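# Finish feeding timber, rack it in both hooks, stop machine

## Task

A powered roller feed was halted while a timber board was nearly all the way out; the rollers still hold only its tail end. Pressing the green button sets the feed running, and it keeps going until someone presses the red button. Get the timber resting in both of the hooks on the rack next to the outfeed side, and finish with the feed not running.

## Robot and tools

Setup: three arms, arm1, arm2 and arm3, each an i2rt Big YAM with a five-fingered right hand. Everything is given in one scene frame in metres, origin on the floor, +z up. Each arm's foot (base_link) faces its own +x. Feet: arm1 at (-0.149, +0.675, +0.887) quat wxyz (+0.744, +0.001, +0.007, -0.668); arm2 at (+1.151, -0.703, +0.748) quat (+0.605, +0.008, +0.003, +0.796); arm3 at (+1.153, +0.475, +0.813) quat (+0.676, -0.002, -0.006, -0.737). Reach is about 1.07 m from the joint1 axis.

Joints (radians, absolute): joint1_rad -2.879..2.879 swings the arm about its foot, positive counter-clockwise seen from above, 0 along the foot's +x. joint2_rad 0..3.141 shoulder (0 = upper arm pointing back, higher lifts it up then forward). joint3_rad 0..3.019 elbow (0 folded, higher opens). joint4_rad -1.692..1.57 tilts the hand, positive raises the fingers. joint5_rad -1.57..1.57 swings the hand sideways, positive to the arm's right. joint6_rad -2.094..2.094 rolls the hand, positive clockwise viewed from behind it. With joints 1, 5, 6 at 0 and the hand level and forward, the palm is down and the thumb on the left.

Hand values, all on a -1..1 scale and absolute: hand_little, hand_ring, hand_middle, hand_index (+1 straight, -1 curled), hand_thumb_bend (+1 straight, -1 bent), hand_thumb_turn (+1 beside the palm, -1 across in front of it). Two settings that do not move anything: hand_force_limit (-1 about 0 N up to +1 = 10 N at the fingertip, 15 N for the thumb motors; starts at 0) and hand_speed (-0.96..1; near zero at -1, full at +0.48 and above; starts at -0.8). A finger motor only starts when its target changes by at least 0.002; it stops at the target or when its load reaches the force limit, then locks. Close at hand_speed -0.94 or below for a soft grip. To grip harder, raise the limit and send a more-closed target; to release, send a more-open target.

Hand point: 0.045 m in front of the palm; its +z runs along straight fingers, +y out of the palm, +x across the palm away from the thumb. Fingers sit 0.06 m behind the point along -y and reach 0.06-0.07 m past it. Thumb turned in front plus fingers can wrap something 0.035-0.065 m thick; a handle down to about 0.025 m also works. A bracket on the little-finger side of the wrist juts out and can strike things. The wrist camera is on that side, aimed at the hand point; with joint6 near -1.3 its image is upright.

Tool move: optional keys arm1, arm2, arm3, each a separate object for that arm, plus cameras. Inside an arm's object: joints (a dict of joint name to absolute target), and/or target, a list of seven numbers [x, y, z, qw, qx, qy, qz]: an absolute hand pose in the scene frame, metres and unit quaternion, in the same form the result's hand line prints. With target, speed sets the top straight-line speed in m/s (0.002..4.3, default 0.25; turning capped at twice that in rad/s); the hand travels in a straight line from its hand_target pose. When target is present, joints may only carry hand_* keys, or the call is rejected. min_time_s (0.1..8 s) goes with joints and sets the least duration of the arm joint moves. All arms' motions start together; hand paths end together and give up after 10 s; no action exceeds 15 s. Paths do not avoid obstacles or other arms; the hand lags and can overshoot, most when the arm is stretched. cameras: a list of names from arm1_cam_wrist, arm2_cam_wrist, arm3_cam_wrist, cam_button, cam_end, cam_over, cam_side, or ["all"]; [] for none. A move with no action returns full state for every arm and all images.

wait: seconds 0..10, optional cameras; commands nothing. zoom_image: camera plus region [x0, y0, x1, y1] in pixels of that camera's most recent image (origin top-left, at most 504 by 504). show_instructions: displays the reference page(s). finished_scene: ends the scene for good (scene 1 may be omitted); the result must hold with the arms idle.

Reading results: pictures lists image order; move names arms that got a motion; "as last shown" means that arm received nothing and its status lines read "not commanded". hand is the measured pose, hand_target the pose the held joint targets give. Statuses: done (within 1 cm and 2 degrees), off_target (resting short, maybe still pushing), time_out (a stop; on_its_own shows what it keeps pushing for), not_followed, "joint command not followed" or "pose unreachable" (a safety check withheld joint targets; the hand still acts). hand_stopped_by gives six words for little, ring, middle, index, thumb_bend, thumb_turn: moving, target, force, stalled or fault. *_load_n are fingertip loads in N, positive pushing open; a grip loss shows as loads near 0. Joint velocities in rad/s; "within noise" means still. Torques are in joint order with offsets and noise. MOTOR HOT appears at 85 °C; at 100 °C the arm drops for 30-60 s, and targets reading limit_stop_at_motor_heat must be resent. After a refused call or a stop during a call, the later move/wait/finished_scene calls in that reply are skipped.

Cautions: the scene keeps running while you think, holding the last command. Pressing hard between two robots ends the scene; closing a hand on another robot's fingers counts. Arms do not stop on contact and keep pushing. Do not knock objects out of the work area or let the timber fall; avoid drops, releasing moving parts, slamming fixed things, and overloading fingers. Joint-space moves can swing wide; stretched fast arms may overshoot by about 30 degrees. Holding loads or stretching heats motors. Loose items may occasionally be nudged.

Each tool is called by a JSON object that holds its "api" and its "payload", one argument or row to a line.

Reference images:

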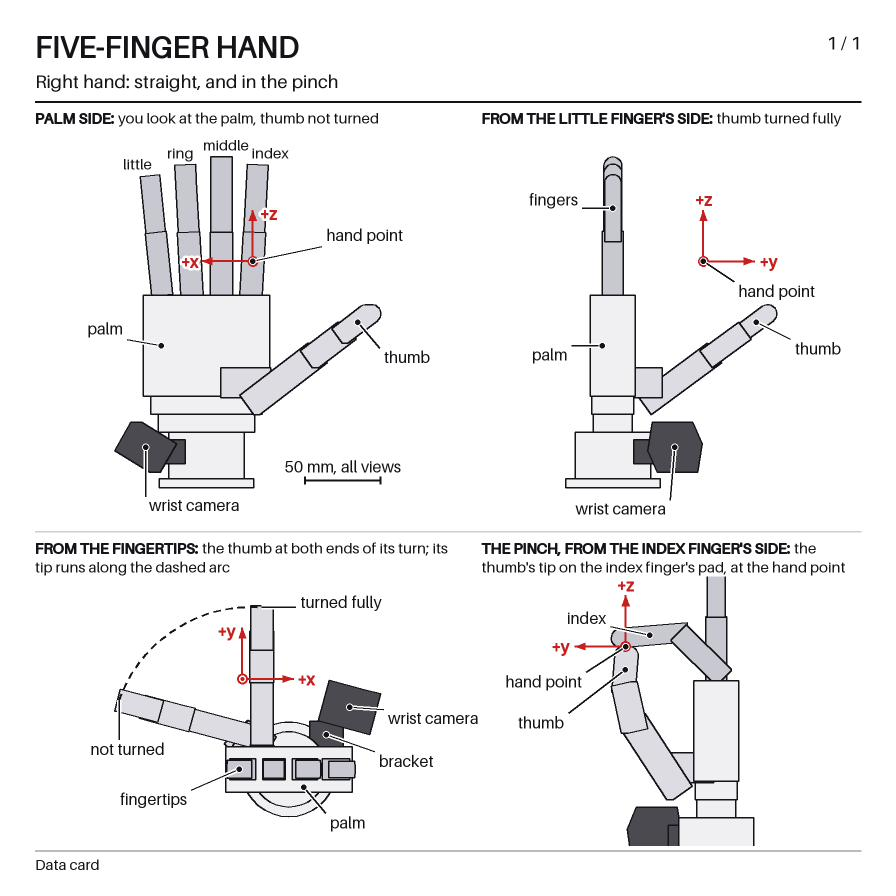

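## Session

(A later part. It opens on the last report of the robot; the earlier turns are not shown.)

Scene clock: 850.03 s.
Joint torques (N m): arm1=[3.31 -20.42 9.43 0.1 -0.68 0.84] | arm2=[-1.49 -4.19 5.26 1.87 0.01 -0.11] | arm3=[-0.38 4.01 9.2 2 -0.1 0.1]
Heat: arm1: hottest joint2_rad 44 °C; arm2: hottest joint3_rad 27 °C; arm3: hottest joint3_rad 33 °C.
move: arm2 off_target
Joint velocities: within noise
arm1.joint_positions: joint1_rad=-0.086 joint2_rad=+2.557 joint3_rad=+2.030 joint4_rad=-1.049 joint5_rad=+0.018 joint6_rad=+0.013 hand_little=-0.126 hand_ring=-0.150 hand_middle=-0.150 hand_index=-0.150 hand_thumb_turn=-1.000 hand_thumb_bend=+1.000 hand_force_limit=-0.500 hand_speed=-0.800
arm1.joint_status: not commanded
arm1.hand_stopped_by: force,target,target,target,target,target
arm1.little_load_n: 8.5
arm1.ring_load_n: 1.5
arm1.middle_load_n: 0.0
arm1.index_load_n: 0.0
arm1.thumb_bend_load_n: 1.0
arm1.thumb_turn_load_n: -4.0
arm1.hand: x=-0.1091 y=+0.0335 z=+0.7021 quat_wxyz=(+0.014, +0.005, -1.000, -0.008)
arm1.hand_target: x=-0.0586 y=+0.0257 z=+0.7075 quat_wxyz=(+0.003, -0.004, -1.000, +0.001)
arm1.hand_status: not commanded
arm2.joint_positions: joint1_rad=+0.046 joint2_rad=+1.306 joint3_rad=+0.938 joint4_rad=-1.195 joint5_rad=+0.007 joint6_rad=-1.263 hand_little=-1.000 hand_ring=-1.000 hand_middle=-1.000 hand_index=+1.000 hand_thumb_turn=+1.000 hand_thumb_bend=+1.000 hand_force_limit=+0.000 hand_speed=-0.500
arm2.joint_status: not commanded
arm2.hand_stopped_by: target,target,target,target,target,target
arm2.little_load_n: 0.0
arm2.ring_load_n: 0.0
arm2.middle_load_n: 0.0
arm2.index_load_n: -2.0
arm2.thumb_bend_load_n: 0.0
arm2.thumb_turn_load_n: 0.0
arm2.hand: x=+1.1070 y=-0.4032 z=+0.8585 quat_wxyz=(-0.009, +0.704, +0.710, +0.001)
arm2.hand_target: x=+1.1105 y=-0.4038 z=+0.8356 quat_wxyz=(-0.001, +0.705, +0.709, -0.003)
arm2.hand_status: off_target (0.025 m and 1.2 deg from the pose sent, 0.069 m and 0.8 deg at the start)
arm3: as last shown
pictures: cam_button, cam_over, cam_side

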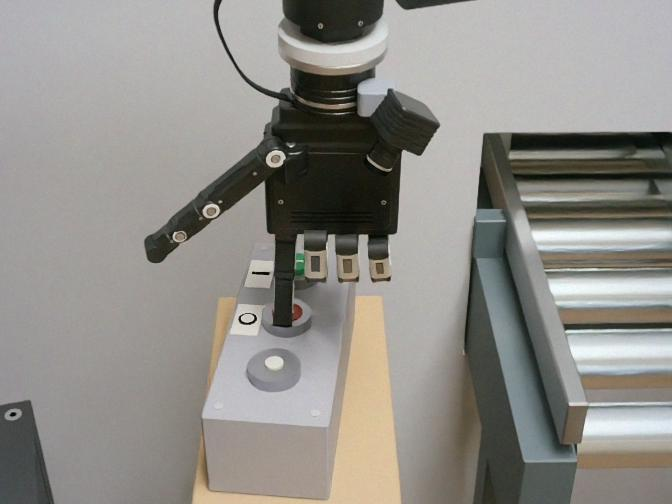

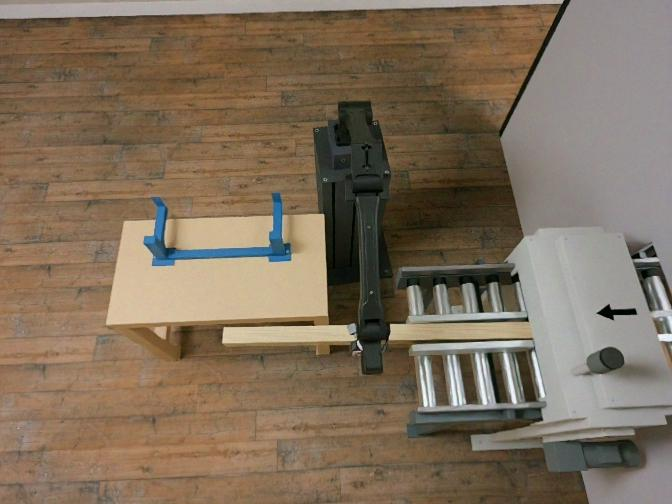

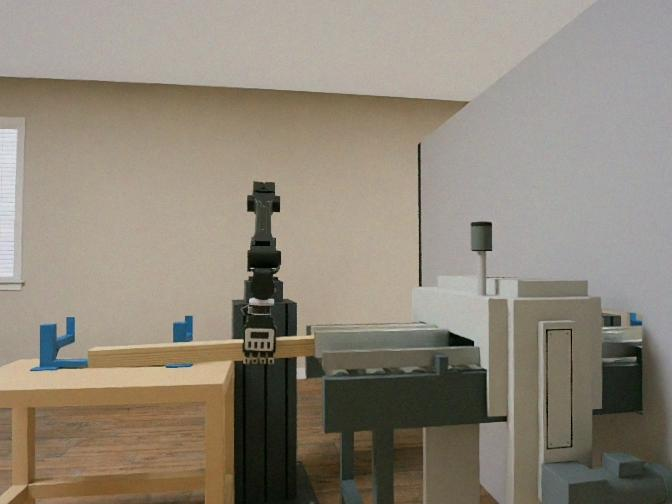

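{"api": "move", "payload": {
  "arm1": {"target": [-0.105, 0.027, 0.714, 0, 0, 1, 0], "speed": 0.04},
  "arm2": {"target": [1.111, -0.41, 0.98, 0, 0.7071, 0.7071, 0], "speed": 0.15},
  "cameras": ["cam_button", "cam_side", "cam_over", "arm1_cam_wrist", "cam_end"]
}}

{"api": "zoom_image", "payload": {
  "camera": "cam_end",
  "region": [520, 160, 672, 360]
}}

{"api": "zoom_image", "payload": {
  "camera": "cam_side",
  "region": [70, 240, 350, 390]
}}

Scene clock: 880.93 s.
Joint torques (N m): arm1=[-1.67 -21.77 7.8 0.1 -0.17 0.24] | arm2=[-0.38 -7.06 11.58 -0.62 0.07 0.12] | arm3=[-0.44 4.07 9.2 2 -0.1 0.1]
Heat: arm1: hottest joint2_rad 45 °C; arm2: hottest joint3_rad 26 °C; arm3: hottest joint3_rad 34 °C.
move: arm1 off_target; arm2 off_target
Joint velocities: within noise
arm1.joint_positions: joint1_rad=-0.095 joint2_rad=+2.557 joint3_rad=+2.030 joint4_rad=-1.048 joint5_rad=-0.002 joint6_rad=+0.001 hand_little=-0.126 hand_ring=-0.150 hand_middle=-0.150 hand_index=-0.150 hand_thumb_turn=-1.000 hand_thumb_bend=+1.000 hand_force_limit=-0.500 hand_speed=-0.800
arm1.joint_status: not commanded
arm1.hand_stopped_by: force,target,target,target,target,target
arm1.little_load_n: 4.5
arm1.ring_load_n: 0.5
arm1.middle_load_n: 0.0
arm1.index_load_n: 0.0
arm1.thumb_bend_load_n: 0.5
arm1.thumb_turn_load_n: 0.0
arm1.hand: x=-0.1119 y=+0.0331 z=+0.7026 quat_wxyz=(+0.004, +0.006, -1.000, -0.007)
arm1.hand_target: x=-0.1051 y=+0.0265 z=+0.7137 quat_wxyz=(+0.000, -0.001, -1.000, +0.001)
arm1.hand_status: off_target (0.015 m and 1.2 deg from the pose sent, 0.014 m and 1.9 deg at the start)
arm2.joint_positions: joint1_rad=+0.046 joint2_rad=+1.243 joint3_rad=+1.150 joint4_rad=-1.534 joint5_rad=+0.015 joint6_rad=-1.263 hand_little=-1.000 hand_ring=-1.000 hand_middle=-1.000 hand_index=+1.000 hand_thumb_turn=+1.000 hand_thumb_bend=+1.000 hand_force_limit=+0.000 hand_speed=-0.500
arm2.joint_status: not commanded
arm2.hand_stopped_by: target,target,target,target,target,target
arm2.little_load_n: 0.0
arm2.ring_load_n: 0.0
arm2.middle_load_n: 0.0
arm2.index_load_n: 0.0
arm2.thumb_bend_load_n: 0.0
arm2.thumb_turn_load_n: 0.0
arm2.hand: x=+1.1155 y=-0.4197 z=+0.9611 quat_wxyz=(+0.021, +0.704, +0.710, -0.010)
arm2.hand_target: x=+1.1112 y=-0.4088 z=+0.9793 quat_wxyz=(+0.001, +0.707, +0.707, +0.001)
arm2.hand_status: off_target (0.022 m and 2.7 deg from the pose sent, 0.122 m and 1.2 deg at the start)
arm3: as last shown
pictures: arm1_cam_wrist, cam_button, cam_end, cam_over, cam_side

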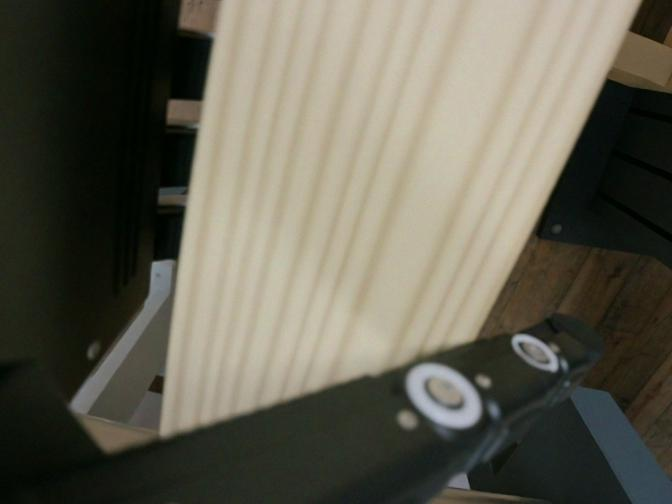

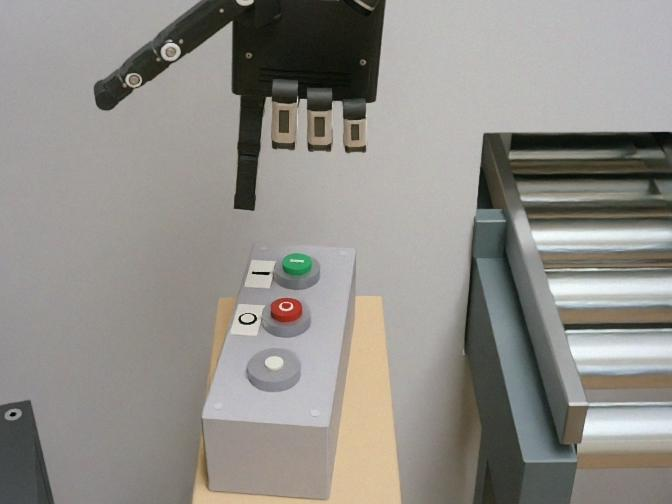

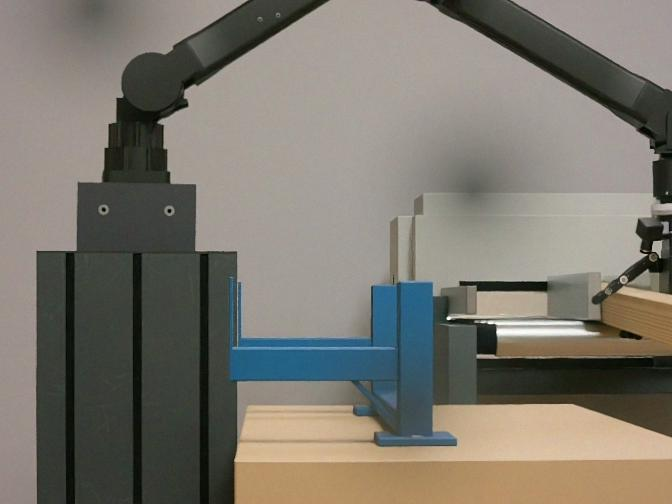

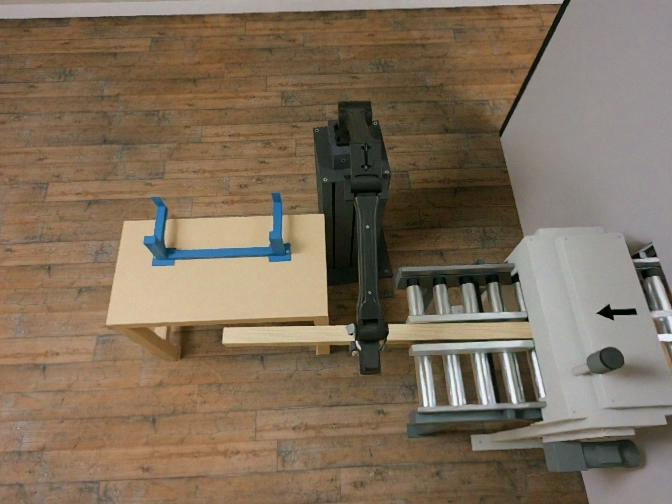

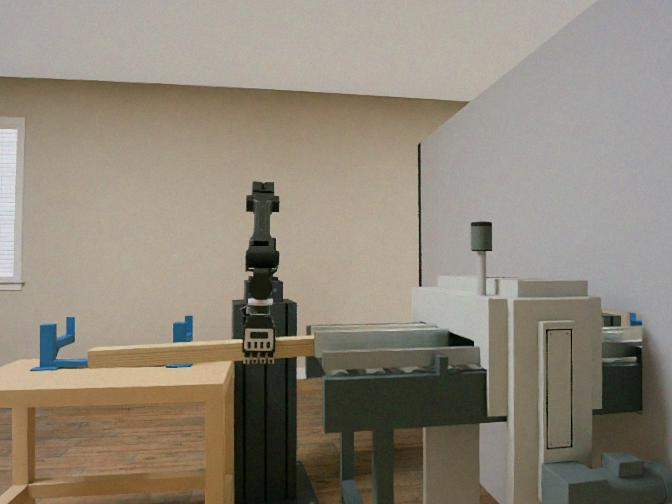

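Scaled by 2.520 from the camera's image (finer frame: 960x720).

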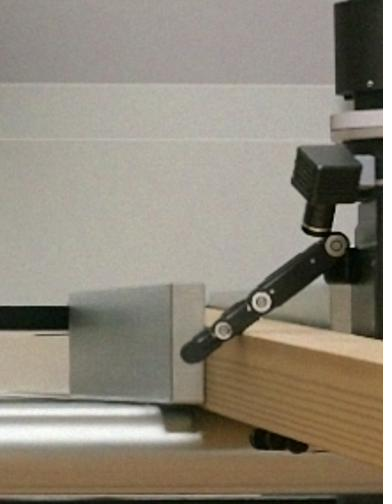

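Scaled by 1.800 from the camera's image (finer frame: 960x720).

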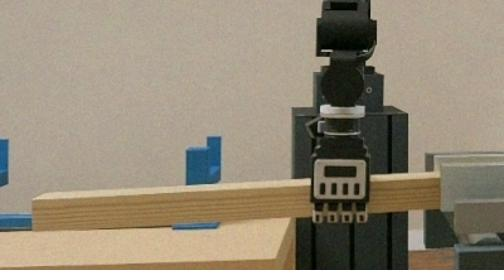

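{"api": "move", "payload": {
  "arm1": {"joints": {"hand_force_limit": 0.0, "hand_speed": -0.9, "hand_thumb_bend": -0.2, "hand_little": -0.35, "hand_ring": -0.35, "hand_middle": -0.35, "hand_index": -0.35}},
  "cameras": ["cam_side", "arm1_cam_wrist", "cam_end"]
}}

{"api": "zoom_image", "payload": {
  "camera": "cam_end",
  "region": [520, 160, 672, 360]
}}

Scene clock: 892.37 s.
Joint torques (N m): arm1=[-1.61 -21.77 7.8 0.1 -0.05 0.27] | arm2=[-0.38 -7.06 11.67 -0.5 0.08 0.12] | arm3=[-0.38 4.07 9.2 2 -0.1 0.1]
Heat: arm1: hottest joint2_rad 46 °C; arm2: hottest joint3_rad 27 °C; arm3: hottest joint3_rad 34 °C.
move: arm1 off_target
Joint velocities: within noise
arm1.joint_positions: joint1_rad=-0.095 joint2_rad=+2.557 joint3_rad=+2.030 joint4_rad=-1.046 joint5_rad=-0.005 joint6_rad=-0.002 hand_little=-0.143 hand_ring=-0.184 hand_middle=-0.212 hand_index=-0.240 hand_thumb_turn=-1.000 hand_thumb_bend=+0.959 hand_force_limit=+0.000 hand_speed=-0.900
arm1.joint_status: hand_little off_target (ended at -0.143, target -0.350); hand_ring off_target (ended at -0.184, target -0.350); hand_middle off_target (ended at -0.212, target -0.350); hand_index off_target (ended at -0.240, target -0.350); hand_thumb_bend off_target (ended at +0.959, target -0.200); the others done
arm1.hand_stopped_by: force,force,force,force,force,target
arm1.little_load_n: 2.5
arm1.ring_load_n: 4.5
arm1.middle_load_n: 5.0
arm1.index_load_n: 5.5
arm1.thumb_bend_load_n: 8.0
arm1.thumb_turn_load_n: 0.5
arm1.hand: x=-0.1114 y=+0.0328 z=+0.7026 quat_wxyz=(+0.002, +0.008, -1.000, -0.007)
arm1.hand_target: x=-0.1045 y=+0.0261 z=+0.7136 quat_wxyz=(+0.000, +0.000, -1.000, +0.002)
arm1.hand_status: not commanded
arm2, arm3: as last shown
arm2.little_load_n: 0.5
arm2.hand_target: x=+1.1112 y=-0.4087 z=+0.9793 quat_wxyz=(+0.001, +0.707, +0.707, +0.001)
pictures: arm1_cam_wrist, cam_end, cam_side

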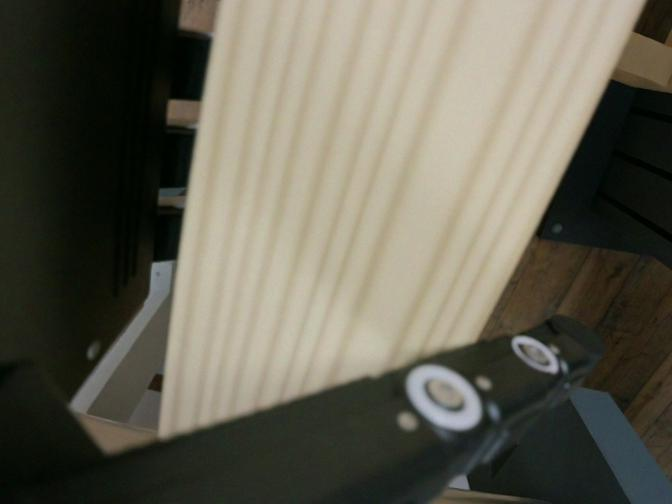

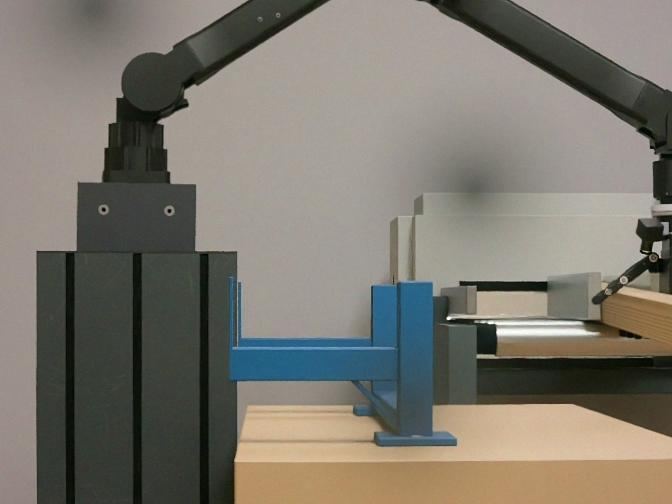

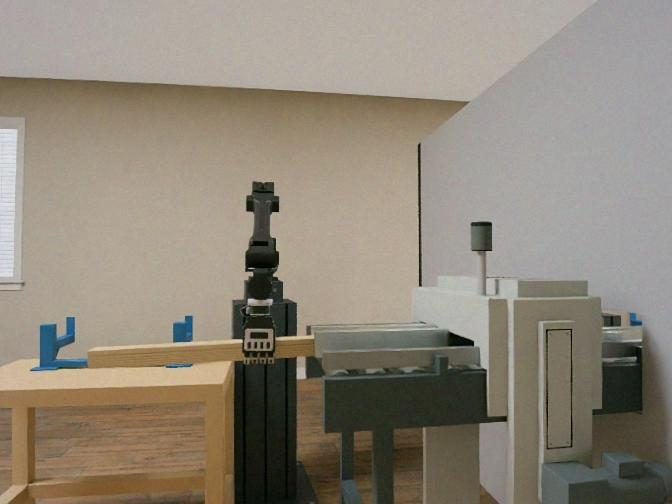

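Scaled by 2.520 from the camera's image (finer frame: 960x720).

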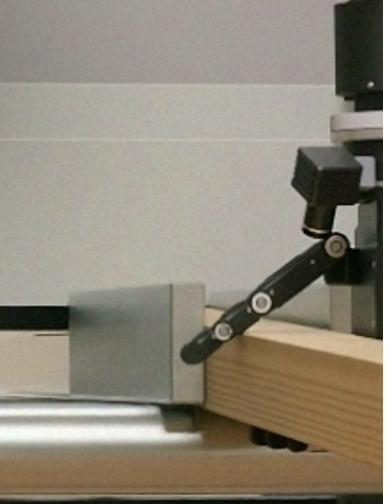

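{"api": "move", "payload": {
  "arm1": {"target": [-0.225, 0.027, 0.722, 0, 0, 1, 0], "speed": 0.06},
  "cameras": ["cam_side", "arm1_cam_wrist", "cam_end", "cam_over"]
}}

{"api": "zoom_image", "payload": {
  "camera": "cam_over",
  "region": [170, 200, 580, 480]
}}

{"api": "zoom_image", "payload": {
  "camera": "cam_side",
  "region": [30, 240, 350, 390]
}}

Scene clock: 901.73 s.
Joint torques (N m): arm1=[-4.89 -22.59 10.7 -1.01 0.6 -0.22] | arm2=[-0.62 -7.06 11.63 -0.54 0.05 0.14] | arm3=[-0.38 4.07 9.21 2.02 -0.1 0.1]
Heat: arm1: hottest joint2_rad 46 °C; arm2: hottest joint3_rad 27 °C; arm3: hottest joint3_rad 34 °C.
move: arm1 off_target
Joint velocities: within noise
arm1.joint_positions: joint1_rad=-0.218 joint2_rad=+2.577 joint3_rad=+2.030 joint4_rad=-1.044 joint5_rad=-0.031 joint6_rad=-0.114 hand_little=-0.143 hand_ring=-0.184 hand_middle=-0.212 hand_index=-0.240 hand_thumb_turn=-1.000 hand_thumb_bend=+0.959 hand_force_limit=+0.000 hand_speed=-0.900
arm1.joint_status: not commanded
arm1.hand_stopped_by: force,force,force,force,force,target
arm1.little_load_n: 2.0
arm1.ring_load_n: 5.0
arm1.middle_load_n: 6.0
arm1.index_load_n: 5.5
arm1.thumb_bend_load_n: 7.0
arm1.thumb_turn_load_n: 0.0
arm1.hand: x=-0.1916 y=+0.0420 z=+0.6917 quat_wxyz=(-0.012, +0.002, -1.000, -0.014)
arm1.hand_target: x=-0.2173 y=+0.0266 z=+0.7207 quat_wxyz=(-0.004, +0.000, -1.000, +0.003)
arm1.hand_status: off_target (0.048 m and 2.1 deg from the pose sent, 0.115 m and 1.2 deg at the start)
arm2, arm3: as last shown
arm2.little_load_n: 0.0
pictures: arm1_cam_wrist, cam_end, cam_over, cam_side

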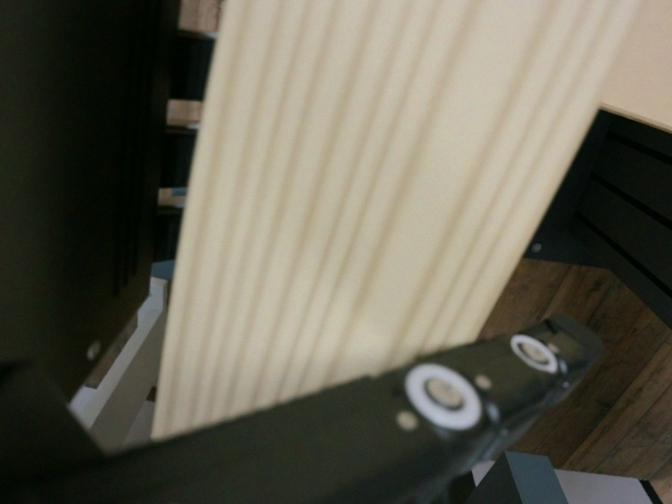

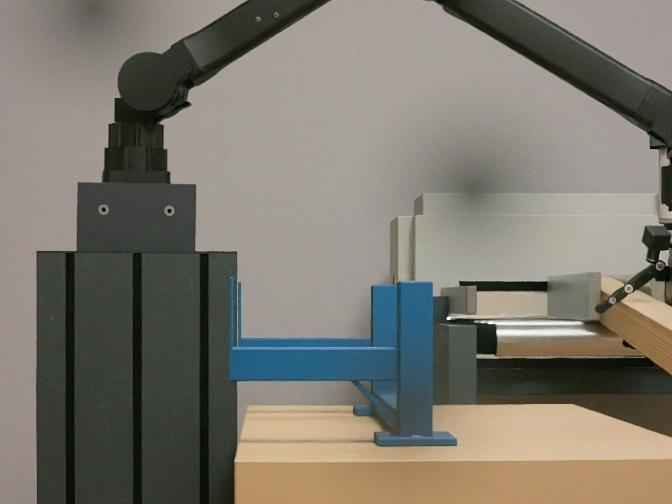

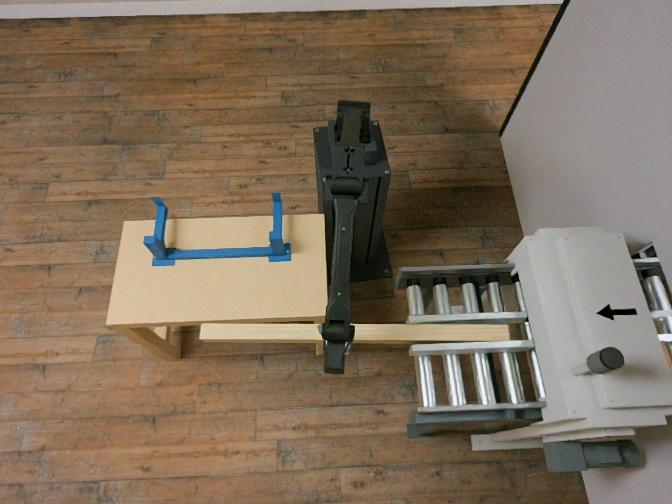

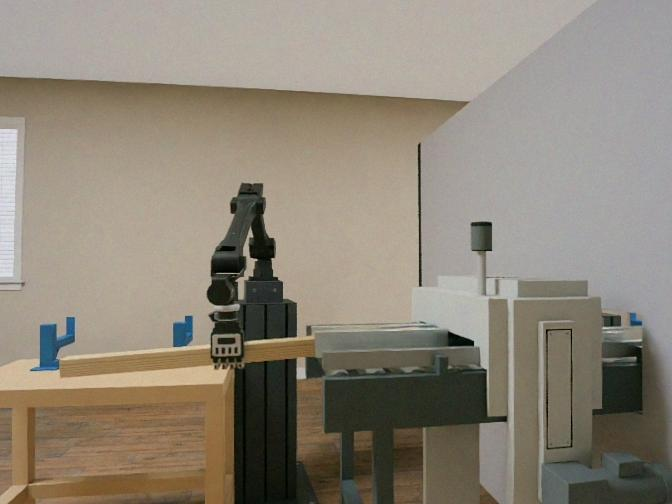

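Scaled by 1.229 from the camera's image (finer frame: 960x720).

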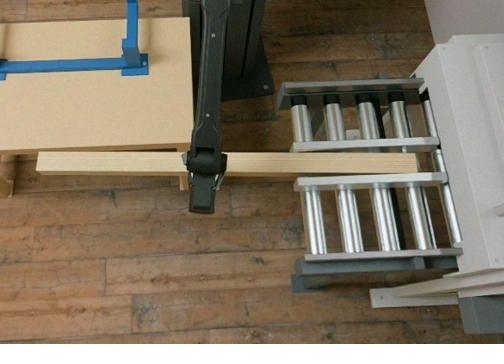

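Scaled by 1.575 from the camera's image (finer frame: 960x720).

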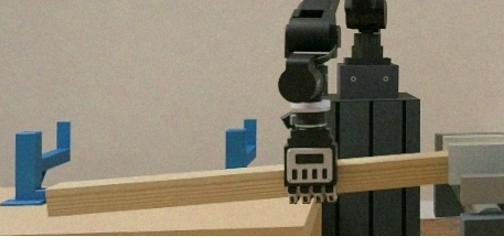

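{"api": "move", "payload": {
  "arm1": {"target": [-0.20, 0.022, 0.742, 0, 0, 1, 0], "speed": 0.06},
  "cameras": ["cam_side", "cam_end", "cam_over"]
}}

{"api": "zoom_image", "payload": {
  "camera": "cam_side",
  "region": [30, 240, 350, 390]
}}

Scene clock: 948.97 s.
Joint torques (N m): arm1=[-2.61 -24.47 11.1 -1.95 0.83 0.06] | arm2=[-0.56 -7.12 11.63 -0.55 0.05 0.15] | arm3=[-0.38 4.01 9.2 2 -0.11 0.1]
Heat: arm1: hottest joint2_rad 49 °C; arm2: hottest joint3_rad 31 °C; arm3: hottest joint3_rad 34 °C.
move: arm1 off_target
Joint velocities: within noise
arm1.joint_positions: joint1_rad=-0.218 joint2_rad=+2.577 joint3_rad=+2.036 joint4_rad=-1.055 joint5_rad=-0.029 joint6_rad=-0.114 hand_little=-0.143 hand_ring=-0.184 hand_middle=-0.212 hand_index=-0.240 hand_thumb_turn=-1.000 hand_thumb_bend=+0.959 hand_force_limit=+0.000 hand_speed=-0.900
arm1.joint_status: not commanded
arm1.hand_stopped_by: force,force,force,force,force,target
arm1.little_load_n: 1.5
arm1.ring_load_n: 5.0
arm1.middle_load_n: 6.0
arm1.index_load_n: 6.0
arm1.thumb_bend_load_n: 6.0
arm1.thumb_turn_load_n: 1.0
arm1.hand: x=-0.1918 y=+0.0420 z=+0.6940 quat_wxyz=(-0.011, +0.002, -1.000, -0.016)
arm1.hand_target: x=-0.1996 y=+0.0221 z=+0.7409 quat_wxyz=(+0.000, +0.000, -1.000, +0.002)
arm1.hand_status: off_target (0.053 m and 2.3 deg from the pose sent, 0.055 m and 2.1 deg at the start)
arm2, arm3: as last shown
pictures: cam_end, cam_over, cam_side

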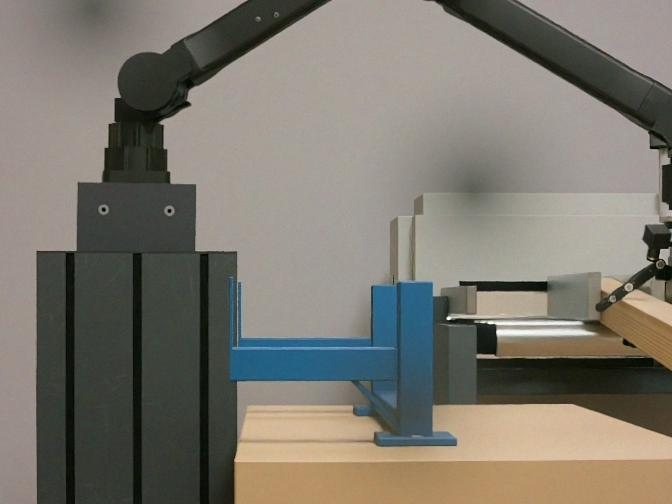

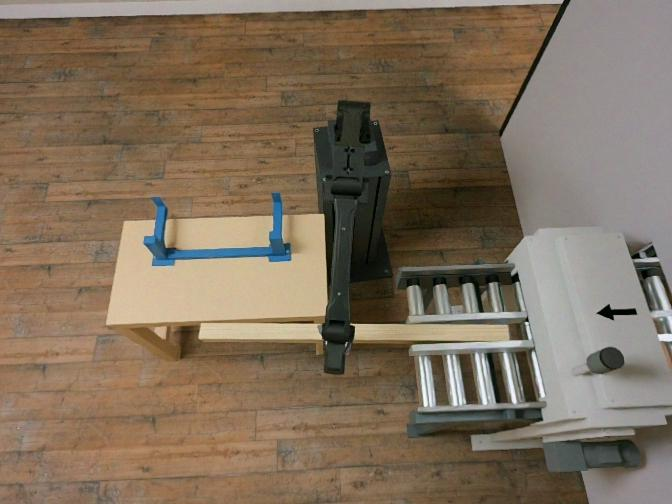

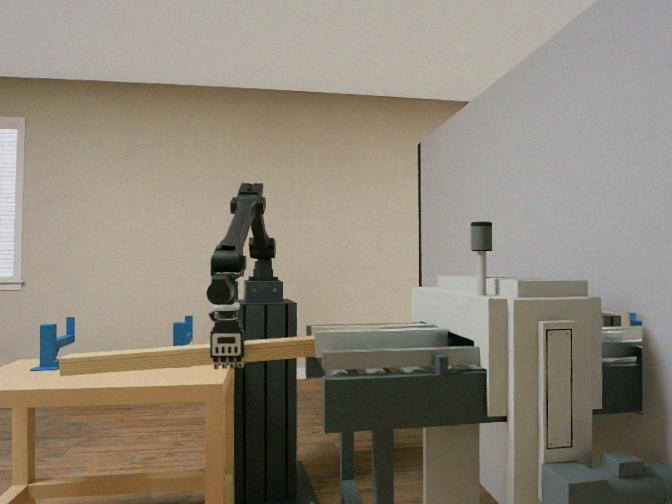

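Scaled by 1.575 from the camera's image (finer frame: 960x720).

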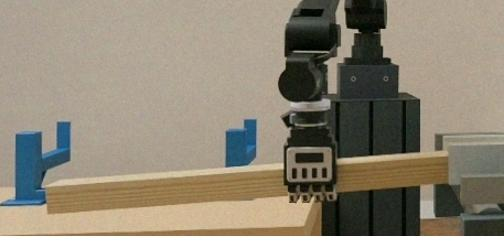

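{"api": "move", "payload": {
  "arm1": {"target": [-0.20, 0.018, 0.775, 0, 0, 1, 0], "speed": 0.06},
  "cameras": ["cam_side", "cam_end", "cam_over"]
}}

{"api": "zoom_image", "payload": {
  "camera": "cam_side",
  "region": [30, 240, 350, 390]
}}

Scene clock: 956.03 s.
Joint torques (N m): arm1=[-2.61 -27.05 11.06 -2.58 0.47 0.04] | arm2=[-0.5 -6.89 11.64 -0.46 0.05 0.1] | arm3=[-0.44 4.07 9.2 2 -0.1 0.09]
Heat: arm1: hottest joint2_rad 50 °C; arm2: hottest joint3_rad 31 °C; arm3: hottest joint3_rad 34 °C.
move: arm1 off_target
Joint velocities: within noise
arm1.joint_positions: joint1_rad=-0.218 joint2_rad=+2.577 joint3_rad=+2.061 joint4_rad=-1.097 joint5_rad=-0.019 joint6_rad=-0.113 hand_little=-0.144 hand_ring=-0.184 hand_middle=-0.211 hand_index=-0.239 hand_thumb_turn=-1.000 hand_thumb_bend=+0.959 hand_force_limit=+0.000 hand_speed=-0.900
arm1.joint_status: not commanded
arm1.hand_stopped_by: force,force,force,force,force,target
arm1.little_load_n: 0.5
arm1.ring_load_n: 3.5
arm1.middle_load_n: 6.5
arm1.index_load_n: 8.0
arm1.thumb_bend_load_n: 4.5
arm1.thumb_turn_load_n: 3.5
arm1.hand: x=-0.1938 y=+0.0418 z=+0.7030 quat_wxyz=(-0.007, +0.001, -1.000, -0.025)
arm1.hand_target: x=-0.1998 y=+0.0190 z=+0.7715 quat_wxyz=(+0.000, +0.000, -1.000, +0.001)
arm1.hand_status: off_target (0.076 m and 3.0 deg from the pose sent, 0.085 m and 2.3 deg at the start)
arm2, arm3: as last shown
pictures: cam_end, cam_over, cam_side

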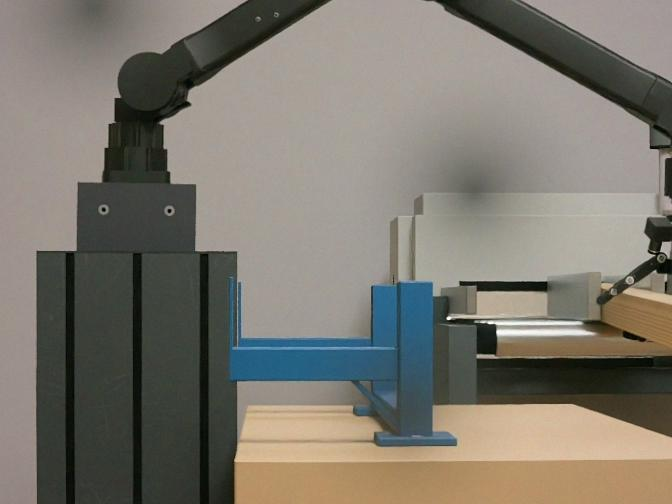

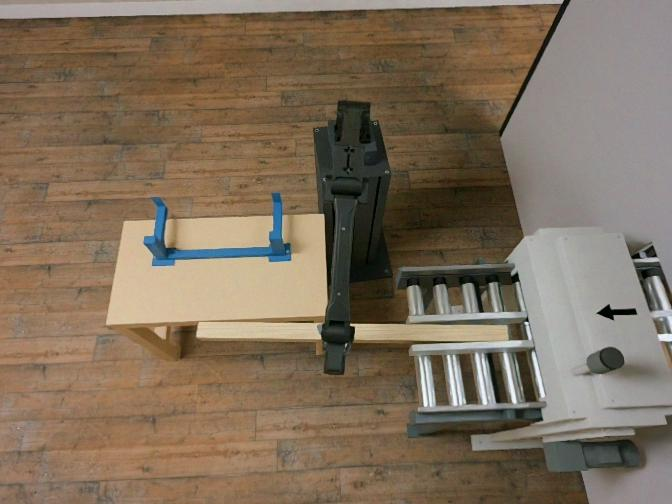

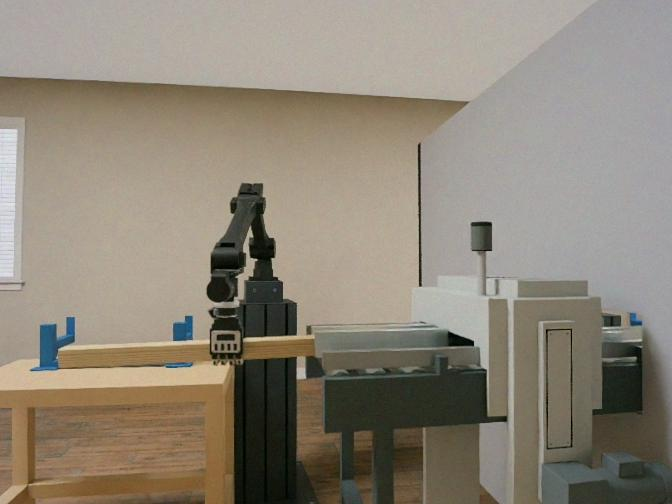

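Scaled by 1.575 from the camera's image (finer frame: 960x720).

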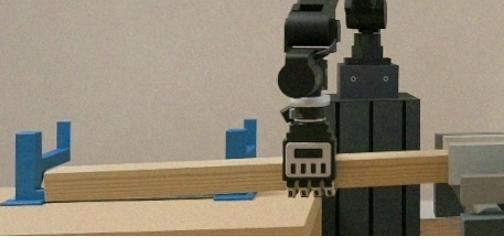

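{"api": "move", "payload": {
  "arm1": {"target": [-0.135, 0.018, 0.745, 0, 0, 1, 0], "speed": 0.08},
  "cameras": ["cam_side", "cam_end", "cam_over"]
}}

{"api": "zoom_image", "payload": {
  "camera": "cam_side",
  "region": [30, 240, 350, 390]
}}

Scene clock: 965.00 s.
Joint torques (N m): arm1=[0.32 -25.11 8.75 -0.65 -0.11 0.45] | arm2=[-0.56 -7.24 11.67 -0.49 0.07 0.11] | arm3=[-0.38 4.01 9.22 1.99 -0.1 0.1]
Heat: arm1: hottest joint2_rad 52 °C; arm2: hottest joint3_rad 31 °C; arm3: hottest joint3_rad 34 °C.
move: arm1 off_target
Joint velocities: within noise
arm1.joint_positions: joint1_rad=-0.170 joint2_rad=+2.577 joint3_rad=+2.061 joint4_rad=-1.097 joint5_rad=+0.001 joint6_rad=-0.073 hand_little=-0.144 hand_ring=-0.184 hand_middle=-0.211 hand_index=-0.239 hand_thumb_turn=-1.000 hand_thumb_bend=+0.959 hand_force_limit=+0.000 hand_speed=-0.900
arm1.joint_status: not commanded
arm1.hand_stopped_by: force,force,force,force,force,target
arm1.little_load_n: 1.5
arm1.ring_load_n: 5.0
arm1.middle_load_n: 5.5
arm1.index_load_n: 5.5
arm1.thumb_bend_load_n: 7.0
arm1.thumb_turn_load_n: 0.0
arm1.hand: x=-0.1650 y=+0.0396 z=+0.7022 quat_wxyz=(+0.004, +0.005, -1.000, -0.026)
arm1.hand_target: x=-0.1424 y=+0.0195 z=+0.7437 quat_wxyz=(+0.002, +0.000, -1.000, +0.000)
arm1.hand_status: off_target (0.057 m and 3.1 deg from the pose sent, 0.076 m and 3.0 deg at the start)
arm2, arm3: as last shown
arm2.thumb_turn_load_n: -0.5
pictures: cam_end, cam_over, cam_side

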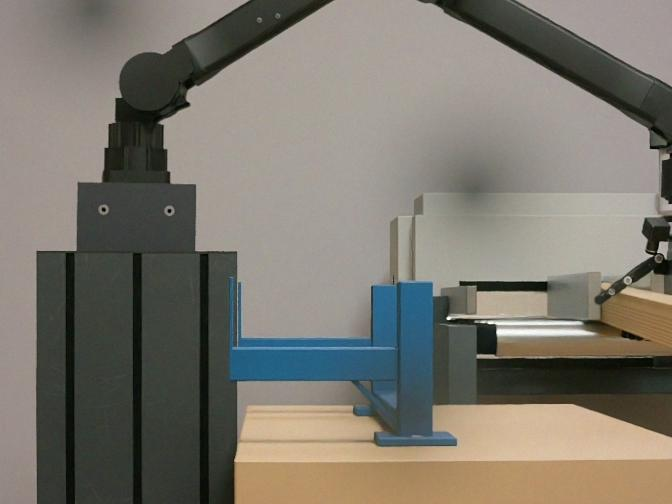

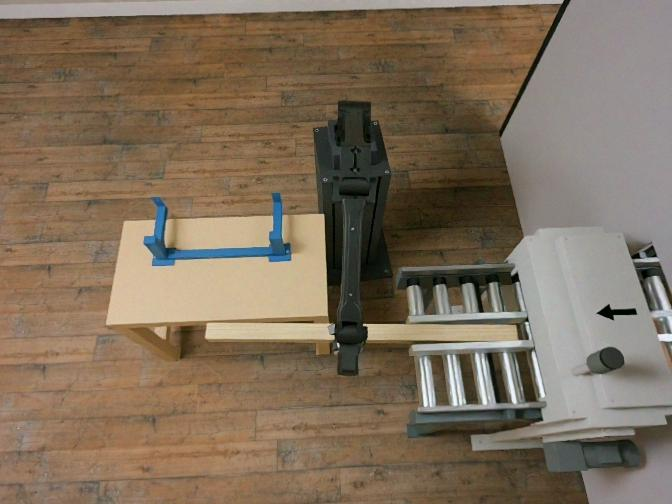

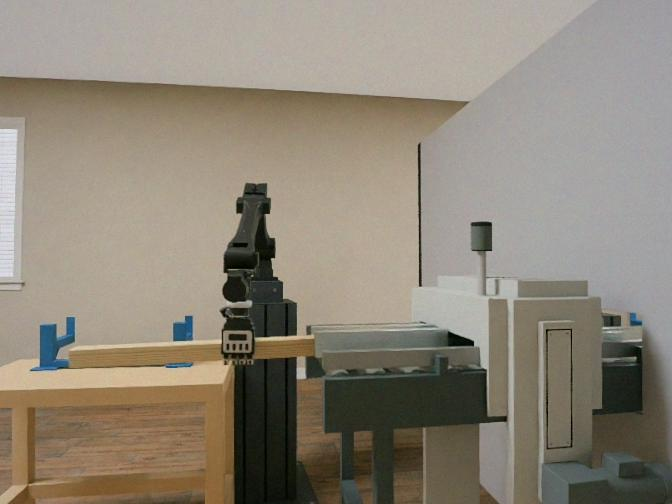

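Scaled by 1.575 from the camera's image (finer frame: 960x720).

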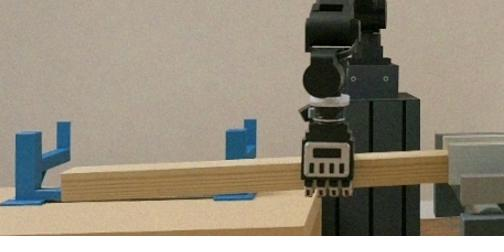

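{"api": "move", "payload": {
  "arm1": {"target": [-0.05, 0.018, 0.75, 0, 0, 1, 0], "speed": 0.08},
  "cameras": ["cam_side", "cam_over"]
}}

{"api": "zoom_image", "payload": {
  "camera": "cam_side",
  "region": [30, 240, 350, 390]
}}

{"api": "zoom_image", "payload": {
  "camera": "cam_over",
  "region": [170, 200, 580, 480]
}}

Scene clock: 972.13 s.
Joint torques (N m): arm1=[5.54 -25.47 9.03 -0.96 -0.78 1.12] | arm2=[-0.5 -7.06 11.62 -0.49 0.07 0.11] | arm3=[-0.38 4.07 9.2 2 -0.1 0.1]
Heat: arm1: hottest joint2_rad 52 °C; arm2: hottest joint3_rad 32 °C; arm3: hottest joint3_rad 34 °C.
move: arm1 off_target
Joint velocities: within noise
arm1.joint_positions: joint1_rad=-0.109 joint2_rad=+2.577 joint3_rad=+2.061 joint4_rad=-1.095 joint5_rad=+0.009 joint6_rad=-0.022 hand_little=-0.143 hand_ring=-0.184 hand_middle=-0.211 hand_index=-0.239 hand_thumb_turn=-1.000 hand_thumb_bend=+0.959 hand_force_limit=+0.000 hand_speed=-0.900
arm1.joint_status: not commanded
arm1.hand_stopped_by: force,force,force,force,force,target
arm1.little_load_n: 3.0
arm1.ring_load_n: 5.5
arm1.middle_load_n: 5.5
arm1.index_load_n: 4.0
arm1.thumb_bend_load_n: 7.5
arm1.thumb_turn_load_n: -3.5
arm1.hand: x=-0.1242 y=+0.0382 z=+0.7014 quat_wxyz=(+0.009, +0.011, -1.000, -0.026)
arm1.hand_target: x=-0.0536 y=+0.0213 z=+0.7478 quat_wxyz=(-0.002, +0.002, -1.000, +0.000)
arm1.hand_status: off_target (0.091 m and 3.4 deg from the pose sent, 0.126 m and 3.1 deg at the start)
arm2: as last shown
arm2.thumb_turn_load_n: 0.0
arm3.joint_positions: joint1_rad=+0.338 joint2_rad=+0.617 joint3_rad=+1.359 joint4_rad=-1.217 joint5_rad=-0.294 joint6_rad=-1.420 hand_little=+1.000 hand_ring=+1.000 hand_middle=+1.000 hand_index=+1.000 hand_thumb_turn=+1.000 hand_thumb_bend=+1.000 hand_force_limit=+0.000 hand_speed=-0.800
arm3.joint_status: not commanded
arm3.hand_stopped_by: target,target,target,target,target,target
arm3.little_load_n: 0.0
arm3.ring_load_n: 0.0
arm3.middle_load_n: 0.0
arm3.index_load_n: 0.0
arm3.thumb_bend_load_n: 0.0
arm3.thumb_turn_load_n: 0.0
arm3.hand: x=+1.2181 y=+0.2291 z=+1.3180 quat_wxyz=(+0.183, +0.675, -0.507, +0.504)
arm3.hand_target: x=+1.2177 y=+0.2304 z=+1.3298 quat_wxyz=(+0.190, +0.671, -0.501, +0.512)
arm3.hand_status: not commanded
pictures: cam_over, cam_side

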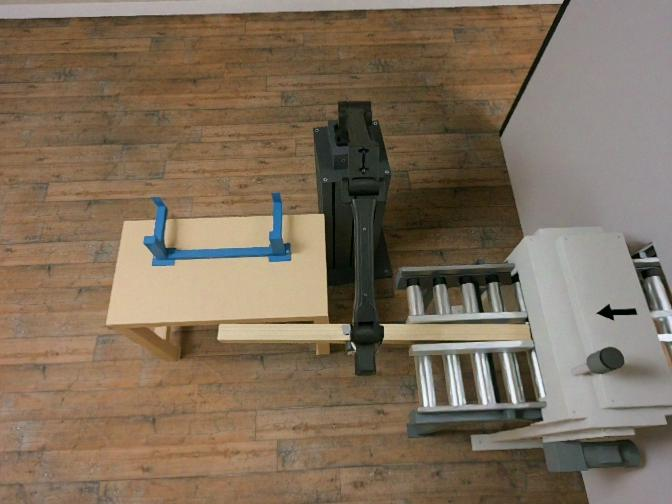

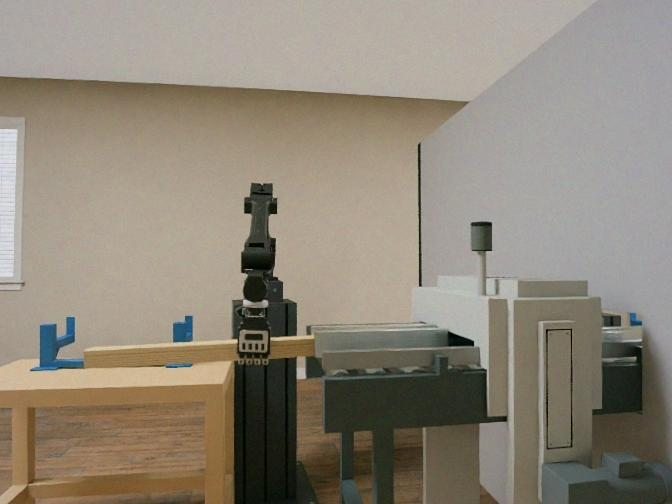

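Scaled by 1.575 from the camera's image (finer frame: 960x720).

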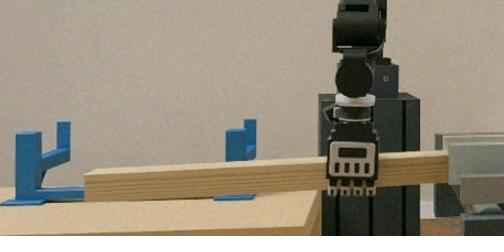

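Scaled by 1.229 from the camera's image (finer frame: 960x720).

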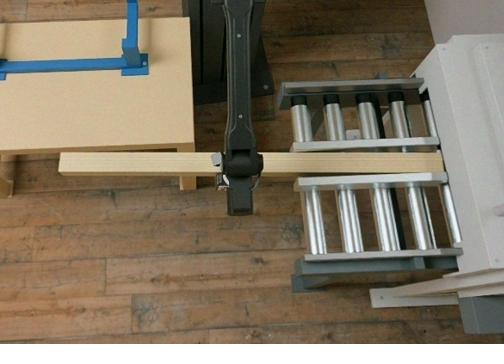

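{"api": "move", "payload": {
  "arm1": {"joints": {"hand_thumb_bend": 1.0, "hand_little": -0.08, "hand_ring": -0.08, "hand_middle": -0.08, "hand_index": -0.08}},
  "cameras": ["cam_side", "cam_end"]
}}

{"api": "zoom_image", "payload": {
  "camera": "cam_side",
  "region": [30, 240, 350, 390]
}}

{"api": "zoom_image", "payload": {
  "camera": "cam_end",
  "region": [520, 160, 672, 360]
}}

Scene clock: 983.67 s.
Joint torques (N m): arm1=[0.26 -25 9.09 -0.94 -0.41 0.5] | arm2=[-0.5 -7 11.64 -0.55 0.08 0.1] | arm3=[-0.44 4.01 9.22 2.02 -0.1 0.1]
Heat: arm1: hottest joint2_rad 53 °C; arm2: hottest joint3_rad 32 °C; arm3: hottest joint3_rad 34 °C.
move: arm1 done
Joint velocities: within noise
arm1.joint_positions: joint1_rad=-0.046 joint2_rad=+2.570 joint3_rad=+2.061 joint4_rad=-1.094 joint5_rad=+0.000 joint6_rad=+0.041 hand_little=-0.079 hand_ring=-0.080 hand_middle=-0.080 hand_index=-0.080 hand_thumb_turn=-1.000 hand_thumb_bend=+1.000 hand_force_limit=+0.000 hand_speed=-0.900
arm1.joint_status: all done
arm1.hand_stopped_by: target,target,target,target,target,target
arm1.little_load_n: 4.0
arm1.ring_load_n: 0.5
arm1.middle_load_n: 0.0
arm1.index_load_n: 0.0
arm1.thumb_bend_load_n: 0.0
arm1.thumb_turn_load_n: 0.0
arm1.hand: x=-0.0783 y=+0.0367 z=+0.7058 quat_wxyz=(+0.005, +0.011, -1.000, -0.021)
arm1.hand_target: x=-0.0527 y=+0.0207 z=+0.7485 quat_wxyz=(-0.003, +0.002, -1.000, +0.001)
arm1.hand_status: not commanded
arm2, arm3: as last shown
arm2.middle_load_n: 0.5
pictures: cam_end, cam_side

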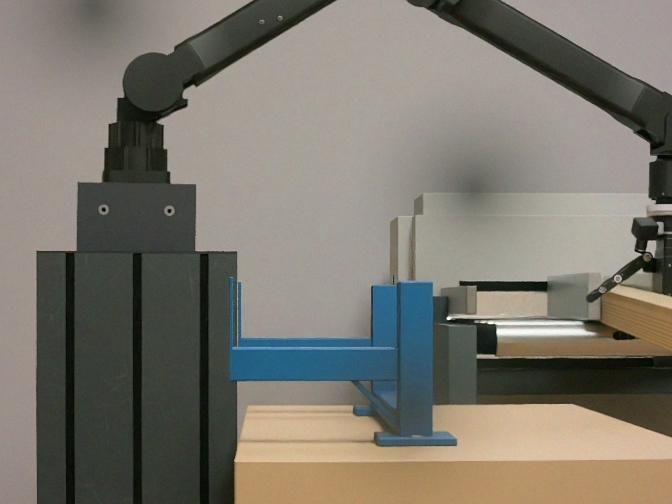

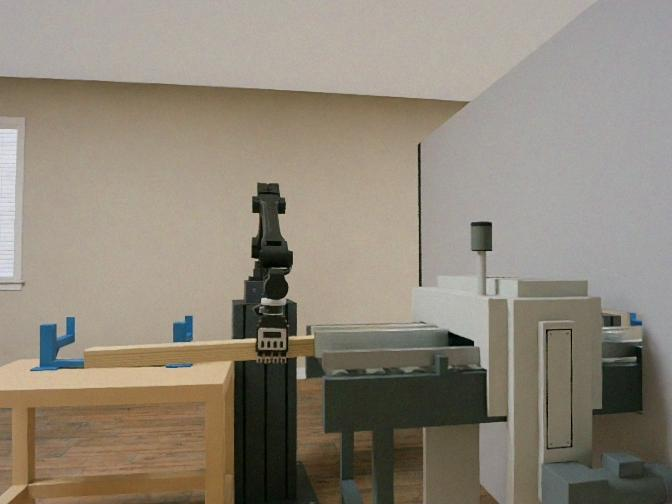

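Scaled by 1.575 from the camera's image (finer frame: 960x720).

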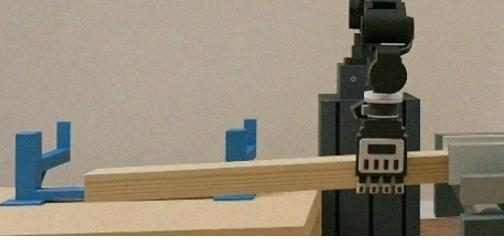

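Scaled by 2.520 from the camera's image (finer frame: 960x720).

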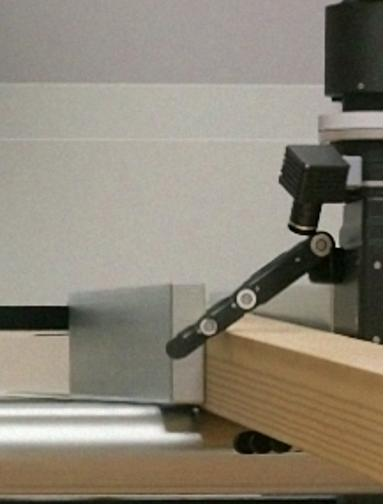

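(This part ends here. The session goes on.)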